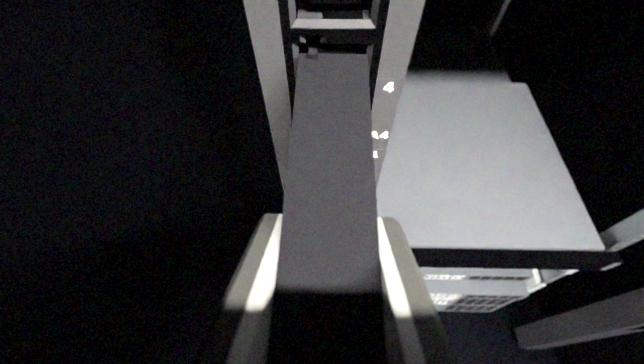

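Scene clock: 326.53 s.
Joint torques (N m): left_arm=[-15.43 7.79 5.98 -10.04 0.28 -1.62 0.16] | right_arm=[3.92 -1.58 -3.07 -10.11 0.31 -1.62 0.35]
External joint torques (N m): left_arm=[1.37 -1.83 1.7 -1.22 0.27 0.24 0.15] | right_arm=[-0.43 1.43 -0.49 -0.36 0.09 0.25 0.3]
Motor temperatures (°C): left_arm=[41 39 39 46 42 43 39] | right_arm=[42 40 44 47 42 40 40]
Wrist force (N): left_arm=[0.5 -4.8 -3.3] | right_arm=[-7.8 2.9 -1.3]
Wrist torque (N m): left_arm=[0.03 0.09 0.08] | right_arm=[-0.17 -0.65 -0.05]
Wrist force, peak (N): left_arm=[0.9 -5.5 -3.5] | right_arm=[-8.3 2.7 -1.8]
move: done
base_odometry: x=+1.051 y=-0.465 heading=-1.721
lidar_m: 0.52 0.53 0.45 0.70 1.86 1.35 1.27 1.32 1.78 0.81 0.36 0.45
base_status: not commanded
joint_positions: torso_squat_rad=+0.650 torso_shift_rad=+0.000 torso_pitch_rad=+0.000 torso_yaw_rad=+0.000 left_shoulder_pitch_rad=-0.378 left_shoulder_roll_rad=+0.439 left_shoulder_yaw_rad=+0.216 left_elbow_rad=-1.831 left_forearm_roll_rad=+0.405 left_wrist_pitch_rad=+1.206 left_hand_roll_rad=-1.536 left_gripper_m=+0.023 right_shoulder_pitch_rad=+1.000 right_shoulder_roll_rad=-0.150 right_shoulder_yaw_rad=+0.000 right_elbow_rad=-2.400 right_forearm_roll_rad=+0.000 right_wrist_pitch_rad=+0.000 right_hand_roll_rad=+0.000 right_gripper_m=+0.020 head_pan_rad=+0.000 head_tilt_rad=+0.400
joint_status: all done
wheel_motors_off: 0
motor_effort: left_wheel=-6(6) right_wheel=+1(2)
contact_limits: left_gripper_m 672.5 mA
chest: x=-0.2279 y=+0.0004 z=+1.1472 quat_wxyz=(+1.000, +0.000, +0.000, +0.000) (m; base frame)
left_hand: x=+0.3181 y=+0.3370 z=+1.0332 quat_wxyz=(+0.612, +0.354, -0.354, -0.613) (m; base frame)
left_hand_status: reached (checked arc, planned for 4.0 s): 1 mm and 0.1 deg off.
right_hand: x=+0.0298 y=-0.3301 z=+0.9599 quat_wxyz=(+0.747, -0.145, -0.648, +0.015) (m; base frame)
pictures: left_wrist_camera
camera_calibration:
left_wrist_camera: T_world_to_cam=[[0.0472079, -0.998879, 0.00343396, 0.319089], [-0.824059, -0.0408882, -0.565026, 0.891562], [0.564533, 0.0238439, -0.825066, 0.737101], [0, 0, 0, 1]] pos_world=[0.303518, 0.337611, 1.11082]

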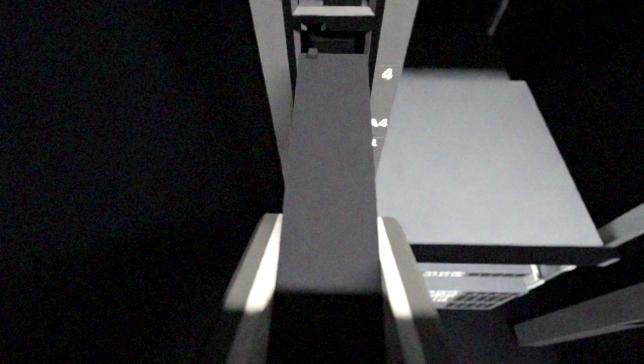

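Scaled by 3.150 from the camera's 644x364 image, which has a finer 1265x715 frame.

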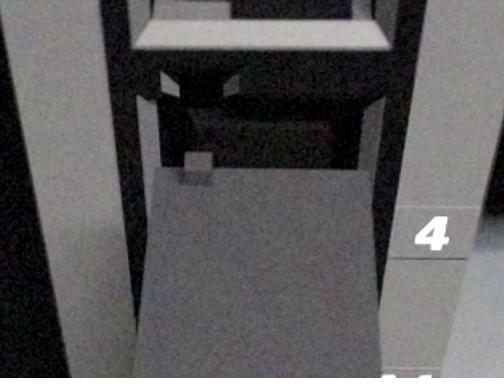

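Emit:
move(
  target={"side":"left","x":0.308,"y":0.3371,"z":1.0331,"quat_wxyz":[0.6124,0.3536,-0.3536,-0.6124]},
  min_time_s=3,
  cameras=[],
)

Emit:
move(
  target={"side":"left","x":0.2975,"y":0.3371,"z":1.033,"quat_wxyz":[0.6124,0.3536,-0.3536,-0.6124]},
  min_time_s=3,
  cameras=["left_wrist_camera"],
)

Emit:
zoom_image(
  camera="left_wrist_camera",
  region=[250, 0, 410, 120],
)

Emit:
move(
  target={"side":"left","x":0.289,"y":0.3371,"z":1.033,"quat_wxyz":[0.6124,0.3536,-0.3536,-0.6124]},
  min_time_s=3,
  cameras=["left_wrist_camera"],
)

Scene clock: 335.30 s.
Joint torques (N m): left_arm=[-14.63 7.3 6.27 -9.9 0.17 -1.58 0.1] | right_arm=[3.66 -1.66 -3.15 -9.97 0.35 -1.63 0.33]
External joint torques (N m): left_arm=[1.64 -2.2 1.95 -1.19 0.17 0.27 0.09] | right_arm=[-0.68 1.35 -0.57 -0.23 0.13 0.24 0.28]
Motor temperatures (°C): left_arm=[41 39 39 46 42 43 39] | right_arm=[42 40 44 47 42 40 40]
Wrist force (N): left_arm=[0.5 -4.8 -3.1] | right_arm=[-6.9 2.2 -0.8]
Wrist torque (N m): left_arm=[0.05 0.10 0.09] | right_arm=[-0.15 -0.56 -0.03]
Wrist force, peak (N): left_arm=[0.3 -5.4 -3.7] | right_arm=[-8.0 2.9 -1.2]
move: done
base_odometry: x=+1.051 y=-0.465 heading=-1.721
lidar_m: 0.52 0.52 0.44 0.70 1.86 1.34 1.28 1.32 1.78 0.81 0.36 0.46
base_status: not commanded
joint_positions: torso_squat_rad=+0.650 torso_shift_rad=+0.000 torso_pitch_rad=+0.000 torso_yaw_rad=+0.000 left_shoulder_pitch_rad=-0.350 left_shoulder_roll_rad=+0.439 left_shoulder_yaw_rad=+0.222 left_elbow_rad=-1.876 left_forearm_roll_rad=+0.409 left_wrist_pitch_rad=+1.222 left_hand_roll_rad=-1.530 left_gripper_m=+0.023 right_shoulder_pitch_rad=+1.000 right_shoulder_roll_rad=-0.150 right_shoulder_yaw_rad=+0.000 right_elbow_rad=-2.400 right_forearm_roll_rad=+0.000 right_wrist_pitch_rad=+0.000 right_hand_roll_rad=+0.000 right_gripper_m=+0.020 head_pan_rad=+0.000 head_tilt_rad=+0.400
joint_status: all done
wheel_motors_off: 0
motor_effort: left_wheel=-6(7) right_wheel=+1(2)
contact_limits: left_gripper_m 672.5 mA
chest: x=-0.2279 y=+0.0004 z=+1.1472 quat_wxyz=(+1.000, +0.000, +0.000, +0.000) (m; base frame)
left_hand: x=+0.3088 y=+0.3370 z=+1.0334 quat_wxyz=(+0.612, +0.354, -0.354, -0.613) (m; base frame)
left_hand_status: reached (checked arc, planned for 3.0 s): 1 mm and 0.1 deg off.
right_hand: x=+0.0298 y=-0.3301 z=+0.9599 quat_wxyz=(+0.747, -0.145, -0.648, +0.015) (m; base frame)
pictures: none
No camera images: "cameras" was empty.

Scene clock: 338.63 s.
Joint torques (N m): left_arm=[-14.23 7.58 6.2 -9.79 0.23 -1.56 0.2] | right_arm=[3.94 -1.6 -2.9 -10.04 0.28 -1.58 0.33]
External joint torques (N m): left_arm=[1.46 -1.79 1.86 -1.18 0.24 0.29 0.19] | right_arm=[-0.4 1.4 -0.32 -0.29 0.06 0.29 0.28]
Motor temperatures (°C): left_arm=[41 39 39 46 42 43 39] | right_arm=[42 40 44 47 42 40 40]
Wrist force (N): left_arm=[0.3 -5.0 -3.6] | right_arm=[-7.2 2.7 -1.4]
Wrist torque (N m): left_arm=[0.08 0.09 0.08] | right_arm=[-0.15 -0.52 -0.03]
Wrist force, peak (N): left_arm=[0.7 -5.2 -3.7] | right_arm=[-8.2 2.7 -1.4]
move: done
base_odometry: x=+1.051 y=-0.465 heading=-1.721
lidar_m: 0.53 0.52 0.46 0.69 1.86 1.34 1.27 1.32 1.78 0.81 0.36 0.46
base_status: not commanded
joint_positions: torso_squat_rad=+0.650 torso_shift_rad=+0.000 torso_pitch_rad=+0.000 torso_yaw_rad=+0.000 left_shoulder_pitch_rad=-0.318 left_shoulder_roll_rad=+0.438 left_shoulder_yaw_rad=+0.228 left_elbow_rad=-1.924 left_forearm_roll_rad=+0.414 left_wrist_pitch_rad=+1.238 left_hand_roll_rad=-1.524 left_gripper_m=+0.023 right_shoulder_pitch_rad=+1.000 right_shoulder_roll_rad=-0.150 right_shoulder_yaw_rad=+0.000 right_elbow_rad=-2.400 right_forearm_roll_rad=+0.000 right_wrist_pitch_rad=+0.000 right_hand_roll_rad=+0.000 right_gripper_m=+0.020 head_pan_rad=+0.000 head_tilt_rad=+0.400
joint_status: all done
wheel_motors_off: 0
motor_effort: left_wheel=-6(6) right_wheel=+1(2)
contact_limits: left_gripper_m 672.5 mA
chest: x=-0.2279 y=+0.0004 z=+1.1472 quat_wxyz=(+1.000, +0.000, +0.000, +0.000) (m; base frame)
left_hand: x=+0.2984 y=+0.3370 z=+1.0333 quat_wxyz=(+0.612, +0.354, -0.354, -0.613) (m; base frame)
left_hand_status: reached (checked arc, planned for 3.0 s): 1 mm and 0.1 deg off.
right_hand: x=+0.0298 y=-0.3301 z=+0.9599 quat_wxyz=(+0.747, -0.145, -0.648, +0.015) (m; base frame)
pictures: left_wrist_camera
camera_calibration:
left_wrist_camera: T_world_to_cam=[[0.0471268, -0.998883, 0.00337565, 0.320108], [-0.824111, -0.0407904, -0.564957, 0.87529], [0.564464, 0.0238427, -0.825113, 0.748378], [0, 0, 0, 1]] pos_world=[0.283818, 0.337611, 1.11092]

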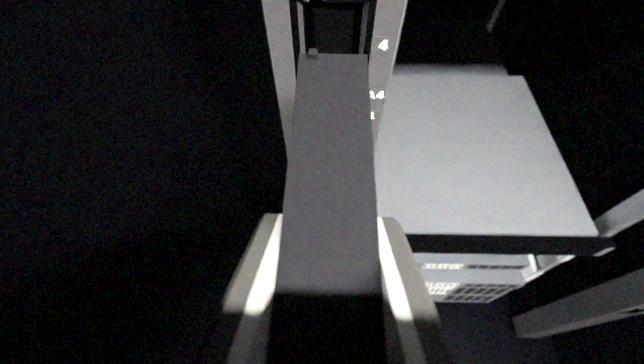

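Scaled by 3.150 from the camera's 644x364 image, which has a finer 1265x715 frame.

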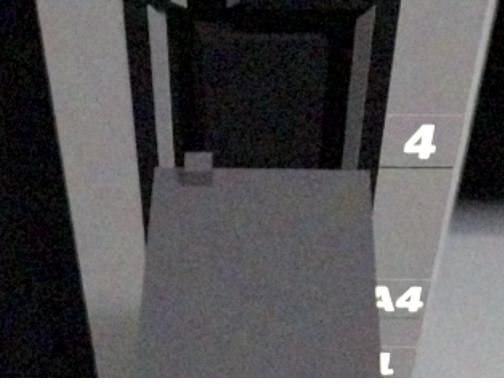

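Scene clock: 341.97 s.
Joint torques (N m): left_arm=[0.62 5.69 5.2 -21.74 1.5 6.73 2.69] | right_arm=[4.02 -1.85 -3.07 -10.07 0.35 -1.54 0.32]
External joint torques (N m): left_arm=[15.83 -3.58 0.85 -13.21 1.52 8.58 2.68] | right_arm=[-0.37 1.17 -0.48 -0.34 0.13 0.32 0.27]
Motor temperatures (°C): left_arm=[41 39 39 47 42 43 39] | right_arm=[42 40 44 47 42 40 40]
Wrist force (N): left_arm=[-31.1 36.0 -100.5] | right_arm=[-7.2 2.3 -0.8]
Wrist torque (N m): left_arm=[-0.72 -7.02 -2.72] | right_arm=[-0.11 -0.51 0.00]
Wrist force, peak (N): left_arm=[-30.9 36.1 -101.2] | right_arm=[-7.9 2.7 -1.9]
move: done
base_odometry: x=+1.051 y=-0.465 heading=-1.722
lidar_m: 0.53 0.53 0.45 0.70 1.88 1.33 1.28 1.32 1.77 0.83 0.35 0.45
base_status: not commanded
joint_positions: torso_squat_rad=+0.650 torso_shift_rad=+0.002 torso_pitch_rad=+0.003 torso_yaw_rad=-0.001 left_shoulder_pitch_rad=-0.295 left_shoulder_roll_rad=+0.437 left_shoulder_yaw_rad=+0.235 left_elbow_rad=-1.961 left_forearm_roll_rad=+0.419 left_wrist_pitch_rad=+1.249 left_hand_roll_rad=-1.520 left_gripper_m=+0.023 right_shoulder_pitch_rad=+1.000 right_shoulder_roll_rad=-0.150 right_shoulder_yaw_rad=+0.000 right_elbow_rad=-2.400 right_forearm_roll_rad=+0.000 right_wrist_pitch_rad=+0.000 right_hand_roll_rad=+0.000 right_gripper_m=+0.020 head_pan_rad=+0.000 head_tilt_rad=+0.400
joint_status: all done
wheel_motors_off: 0
motor_effort: left_wheel=-33(33) right_wheel=-1(2)
contact_limits: left_gripper_m 672.5 mA
chest: x=-0.2263 y=+0.0008 z=+1.1473 quat_wxyz=(+1.000, -0.001, +0.001, +0.000) (m; base frame)
left_hand: x=+0.2923 y=+0.3371 z=+1.0330 quat_wxyz=(+0.612, +0.354, -0.354, -0.613) (m; base frame)
left_hand_status: reached (checked arc, planned for 3.0 s): 3 mm and 0.1 deg off.
right_hand: x=+0.0307 y=-0.3300 z=+0.9597 quat_wxyz=(+0.748, -0.145, -0.647, +0.015) (m; base frame)
pictures: left_wrist_camera
camera_calibration:
left_wrist_camera: T_world_to_cam=[[0.0464917, -0.998911, 0.00381995, 0.320288], [-0.82389, -0.0405075, -0.5653, 0.870383], [0.56484, 0.0231345, -0.824876, 0.751522], [0, 0, 0, 1]] pos_world=[0.277719, 0.33781, 1.11072]

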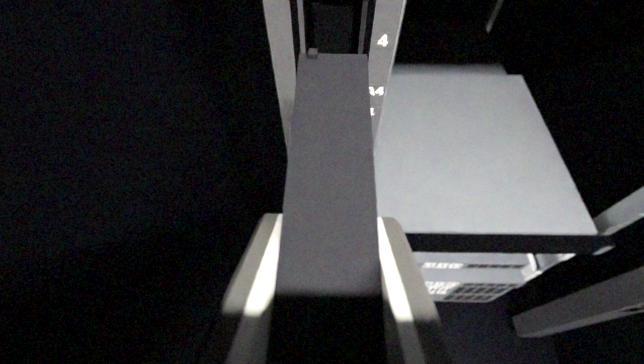

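Emit:
move(
  target={"side":"left","x":0.300,"y":0.3368,"z":1.0332,"quat_wxyz":[0.6124,0.3536,-0.3536,-0.6124]},
  min_time_s=2,
  cameras=["left_wrist_camera","head_camera"],
)

Scene clock: 355.80 s.
Joint torques (N m): left_arm=[-18.71 9.69 2.52 -7.81 -0.14 -2.03 -0.37] | right_arm=[4.02 -1.74 -2.84 -10.02 0.32 -1.55 0.29]
External joint torques (N m): left_arm=[-3.04 0.34 -1.81 0.77 -0.13 -0.17 -0.39] | right_arm=[-0.32 1.27 -0.26 -0.28 0.1 0.32 0.25]
Motor temperatures (°C): left_arm=[41 39 39 48 42 44 40] | right_arm=[42 40 44 47 42 40 40]
Wrist force (N): left_arm=[-0.3 -5.3 -3.6] | right_arm=[-7.7 2.5 -1.9]
Wrist torque (N m): left_arm=[0.11 0.03 0.08] | right_arm=[-0.12 -0.60 0.01]
Wrist force, peak (N): left_arm=[-30.8 36.2 -101.2] | right_arm=[-8.2 3.0 -0.8]
move: done
base_odometry: x=+1.051 y=-0.465 heading=-1.721
lidar_m: 0.53 0.53 0.46 0.71 1.86 1.34 1.28 1.32 1.79 0.81 0.36 0.46
base_status: not commanded
joint_positions: torso_squat_rad=+0.650 torso_shift_rad=+0.000 torso_pitch_rad=+0.000 torso_yaw_rad=+0.000 left_shoulder_pitch_rad=-0.318 left_shoulder_roll_rad=+0.438 left_shoulder_yaw_rad=+0.229 left_elbow_rad=-1.929 left_forearm_roll_rad=+0.412 left_wrist_pitch_rad=+1.241 left_hand_roll_rad=-1.521 left_gripper_m=+0.023 right_shoulder_pitch_rad=+1.000 right_shoulder_roll_rad=-0.150 right_shoulder_yaw_rad=+0.000 right_elbow_rad=-2.400 right_forearm_roll_rad=+0.000 right_wrist_pitch_rad=+0.000 right_hand_roll_rad=+0.000 right_gripper_m=+0.020 head_pan_rad=+0.000 head_tilt_rad=+0.400
joint_status: all done
wheel_motors_off: 0
motor_effort: left_wheel=-6(33) right_wheel=+1(2)
contact_limits: left_gripper_m 672.5 mA
chest: x=-0.2278 y=+0.0005 z=+1.1472 quat_wxyz=(+1.000, +0.000, +0.000, +0.000) (m; base frame)
left_hand: x=+0.2980 y=+0.3369 z=+1.0347 quat_wxyz=(+0.612, +0.355, -0.354, -0.612) (m; base frame)
left_hand_status: reached (checked arc, planned for 2.0 s): 2 mm and 0.2 deg off.
right_hand: x=+0.0298 y=-0.3300 z=+0.9600 quat_wxyz=(+0.747, -0.145, -0.648, +0.015) (m; base frame)
pictures: head_camera, left_wrist_camera
camera_calibration:
head_camera: T_world_to_cam=[[0.00392615, -0.999925, -0.0116313, 0.0256192], [-0.358773, 0.00944852, -0.933377, 1.24954], [0.933416, 0.00783758, -0.358709, 0.613316], [0, 0, 0, 1]] pos_world=[-0.124277, 0.00900401, 1.38659]
left_wrist_camera: T_world_to_cam=[[0.0486771, -0.998806, 0.00402165, 0.318945], [-0.822753, -0.0423793, -0.566817, 0.87781], [0.566311, 0.0242822, -0.823834, 0.747772], [0, 0, 0, 1]] pos_world=[0.283223, 0.337608, 1.11232]

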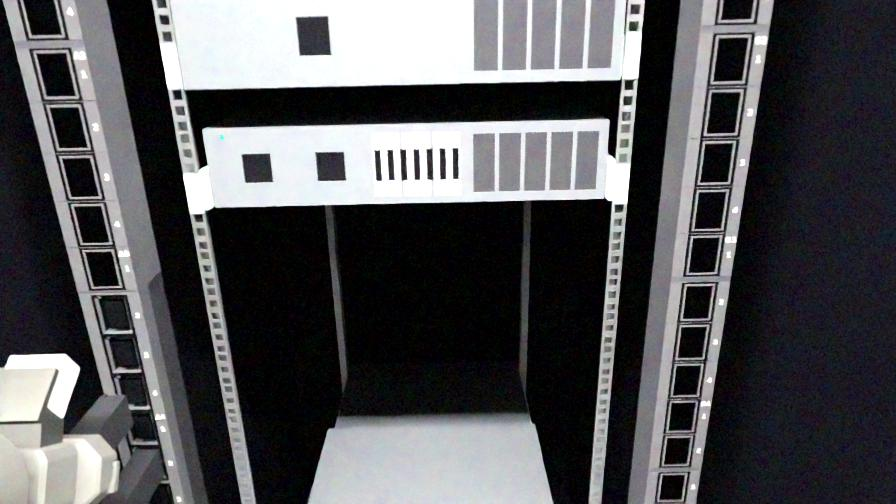

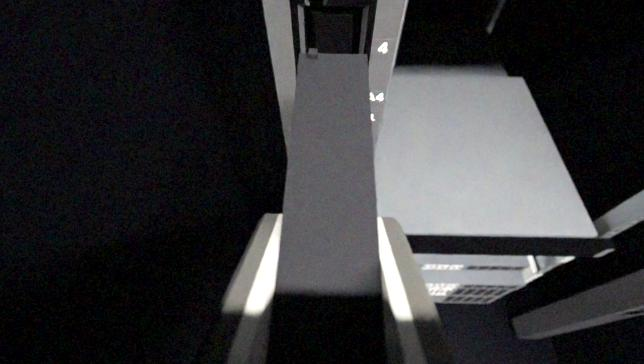

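Emit:
move(
  target={"side":"left","x":0.300,"y":0.335,"z":1.055,"quat_wxyz":[0.6124,0.3536,-0.3536,-0.6124]},
  min_time_s=4,
  cameras=["left_wrist_camera"],
)

Emit:
move(
  target={"side":"left","x":0.300,"y":0.3365,"z":1.0775,"quat_wxyz":[0.6124,0.3536,-0.3536,-0.6124]},
  min_time_s=4,
  cameras=["left_wrist_camera"],
)

Emit:
zoom_image(
  camera="left_wrist_camera",
  region=[250, 0, 410, 120],
)

Scene clock: 366.40 s.
Joint torques (N m): left_arm=[-19.31 10.15 6.44 -9.67 0.25 -1.61 0.18] | right_arm=[4.02 -1.7 -3.26 -9.99 0.33 -1.54 0.31]
External joint torques (N m): left_arm=[-3.24 0.58 2.06 -1.46 0.3 0.24 0.17] | right_arm=[-0.32 1.3 -0.68 -0.24 0.11 0.33 0.26]
Motor temperatures (°C): left_arm=[41 39 39 48 42 43 40] | right_arm=[42 40 44 47 42 40 40]
Wrist force (N): left_arm=[0.2 -5.7 -3.5] | right_arm=[-7.2 2.7 -1.6]
Wrist torque (N m): left_arm=[0.11 0.11 0.08] | right_arm=[-0.14 -0.54 0.00]
Wrist force, peak (N): left_arm=[-0.3 -6.0 -3.9] | right_arm=[-7.9 2.8 -2.3]
move: done
base_odometry: x=+1.051 y=-0.465 heading=-1.721
lidar_m: 0.52 0.52 0.45 0.70 1.86 1.35 1.28 1.33 1.77 0.80 0.37 0.46
base_status: not commanded
joint_positions: torso_squat_rad=+0.650 torso_shift_rad=+0.000 torso_pitch_rad=+0.000 torso_yaw_rad=+0.000 left_shoulder_pitch_rad=-0.363 left_shoulder_roll_rad=+0.458 left_shoulder_yaw_rad=+0.235 left_elbow_rad=-1.943 left_forearm_roll_rad=+0.419 left_wrist_pitch_rad=+1.300 left_hand_roll_rad=-1.502 left_gripper_m=+0.023 right_shoulder_pitch_rad=+1.000 right_shoulder_roll_rad=-0.150 right_shoulder_yaw_rad=+0.000 right_elbow_rad=-2.400 right_forearm_roll_rad=+0.000 right_wrist_pitch_rad=+0.000 right_hand_roll_rad=+0.000 right_gripper_m=+0.020 head_pan_rad=+0.000 head_tilt_rad=+0.400
joint_status: all done
wheel_motors_off: 0
motor_effort: left_wheel=-6(6) right_wheel=+1(1)
contact_limits: left_gripper_m 672.5 mA
chest: x=-0.2278 y=+0.0005 z=+1.1472 quat_wxyz=(+1.000, +0.000, +0.000, +0.000) (m; base frame)
left_hand: x=+0.2997 y=+0.3350 z=+1.0544 quat_wxyz=(+0.612, +0.354, -0.354, -0.612) (m; base frame)
left_hand_status: reached (checked arc, planned for 4.0 s): 1 mm and 0.1 deg off.
right_hand: x=+0.0298 y=-0.3300 z=+0.9600 quat_wxyz=(+0.747, -0.145, -0.648, +0.015) (m; base frame)
pictures: left_wrist_camera
camera_calibration:
left_wrist_camera: T_world_to_cam=[[0.0477061, -0.998854, 0.00383535, 0.317386], [-0.823136, -0.0414882, -0.566326, 0.88963], [0.565837, 0.0238602, -0.824172, 0.76369], [0, 0, 0, 1]] pos_world=[0.285022, 0.335709, 1.13202]

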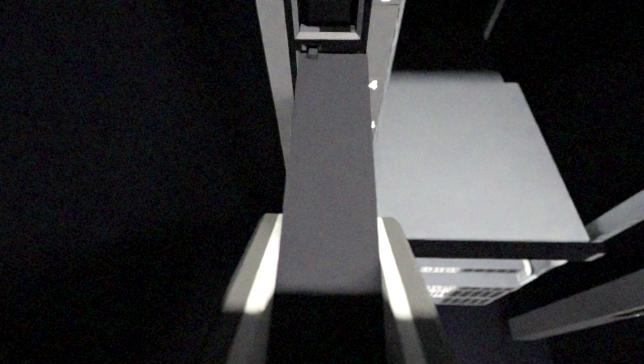

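Scene clock: 370.73 s.
Joint torques (N m): left_arm=[-20.01 10.47 6.59 -9.38 0.21 -1.76 0.2] | right_arm=[3.99 -1.52 -3 -10.17 0.35 -1.66 0.27]
External joint torques (N m): left_arm=[-3.58 0.53 2.14 -1.62 0.3 0.09 0.19] | right_arm=[-0.35 1.49 -0.42 -0.42 0.13 0.21 0.22]
Motor temperatures (°C): left_arm=[41 39 39 48 42 43 40] | right_arm=[42 40 44 47 42 40 40]
Wrist force (N): left_arm=[-0.2 -6.6 -3.9] | right_arm=[-6.7 3.1 -1.1]
Wrist torque (N m): left_arm=[0.20 0.06 0.05] | right_arm=[-0.21 -0.51 0.01]
Wrist force, peak (N): left_arm=[-0.4 -6.9 -3.8] | right_arm=[-7.7 3.7 -1.9]
move: done
base_odometry: x=+1.051 y=-0.465 heading=-1.721
lidar_m: 0.52 0.53 0.45 0.71 1.86 1.35 1.28 1.33 1.78 0.80 0.35 0.46
base_status: not commanded
joint_positions: torso_squat_rad=+0.650 torso_shift_rad=+0.000 torso_pitch_rad=+0.000 torso_yaw_rad=+0.000 left_shoulder_pitch_rad=-0.410 left_shoulder_roll_rad=+0.486 left_shoulder_yaw_rad=+0.249 left_elbow_rad=-1.955 left_forearm_roll_rad=+0.437 left_wrist_pitch_rad=+1.364 left_hand_roll_rad=-1.486 left_gripper_m=+0.023 right_shoulder_pitch_rad=+1.000 right_shoulder_roll_rad=-0.150 right_shoulder_yaw_rad=+0.000 right_elbow_rad=-2.400 right_forearm_roll_rad=+0.000 right_wrist_pitch_rad=+0.000 right_hand_roll_rad=+0.000 right_gripper_m=+0.020 head_pan_rad=+0.000 head_tilt_rad=+0.400
joint_status: all done
wheel_motors_off: 0
motor_effort: left_wheel=-6(6) right_wheel=+1(2)
contact_limits: left_gripper_m 672.5 mA
chest: x=-0.2278 y=+0.0005 z=+1.1472 quat_wxyz=(+1.000, +0.000, +0.000, +0.000) (m; base frame)
left_hand: x=+0.2998 y=+0.3364 z=+1.0768 quat_wxyz=(+0.612, +0.355, -0.354, -0.612) (m; base frame)
left_hand_status: reached (checked arc, planned for 4.0 s): 1 mm and 0.1 deg off.
right_hand: x=+0.0298 y=-0.3300 z=+0.9600 quat_wxyz=(+0.747, -0.145, -0.648, +0.015) (m; base frame)
pictures: left_wrist_camera
camera_calibration:
left_wrist_camera: T_world_to_cam=[[0.0479495, -0.998843, 0.00366018, 0.318728], [-0.822873, -0.0415787, -0.566702, 0.90276], [0.566199, 0.0241612, -0.823914, 0.781617], [0, 0, 0, 1]] pos_world=[0.285023, 0.33701, 1.15442]

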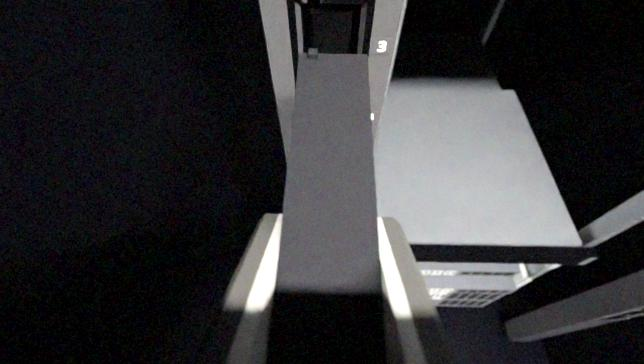

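Scaled by 3.150 from the camera's 644x364 image, which has a finer 1265x715 frame.

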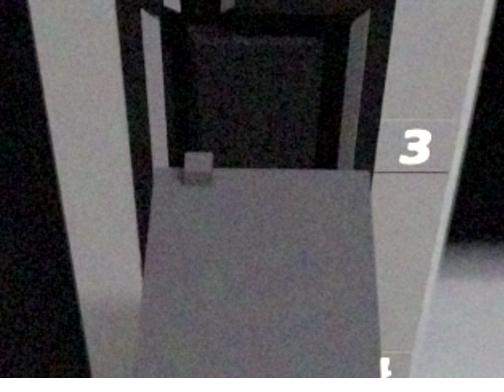

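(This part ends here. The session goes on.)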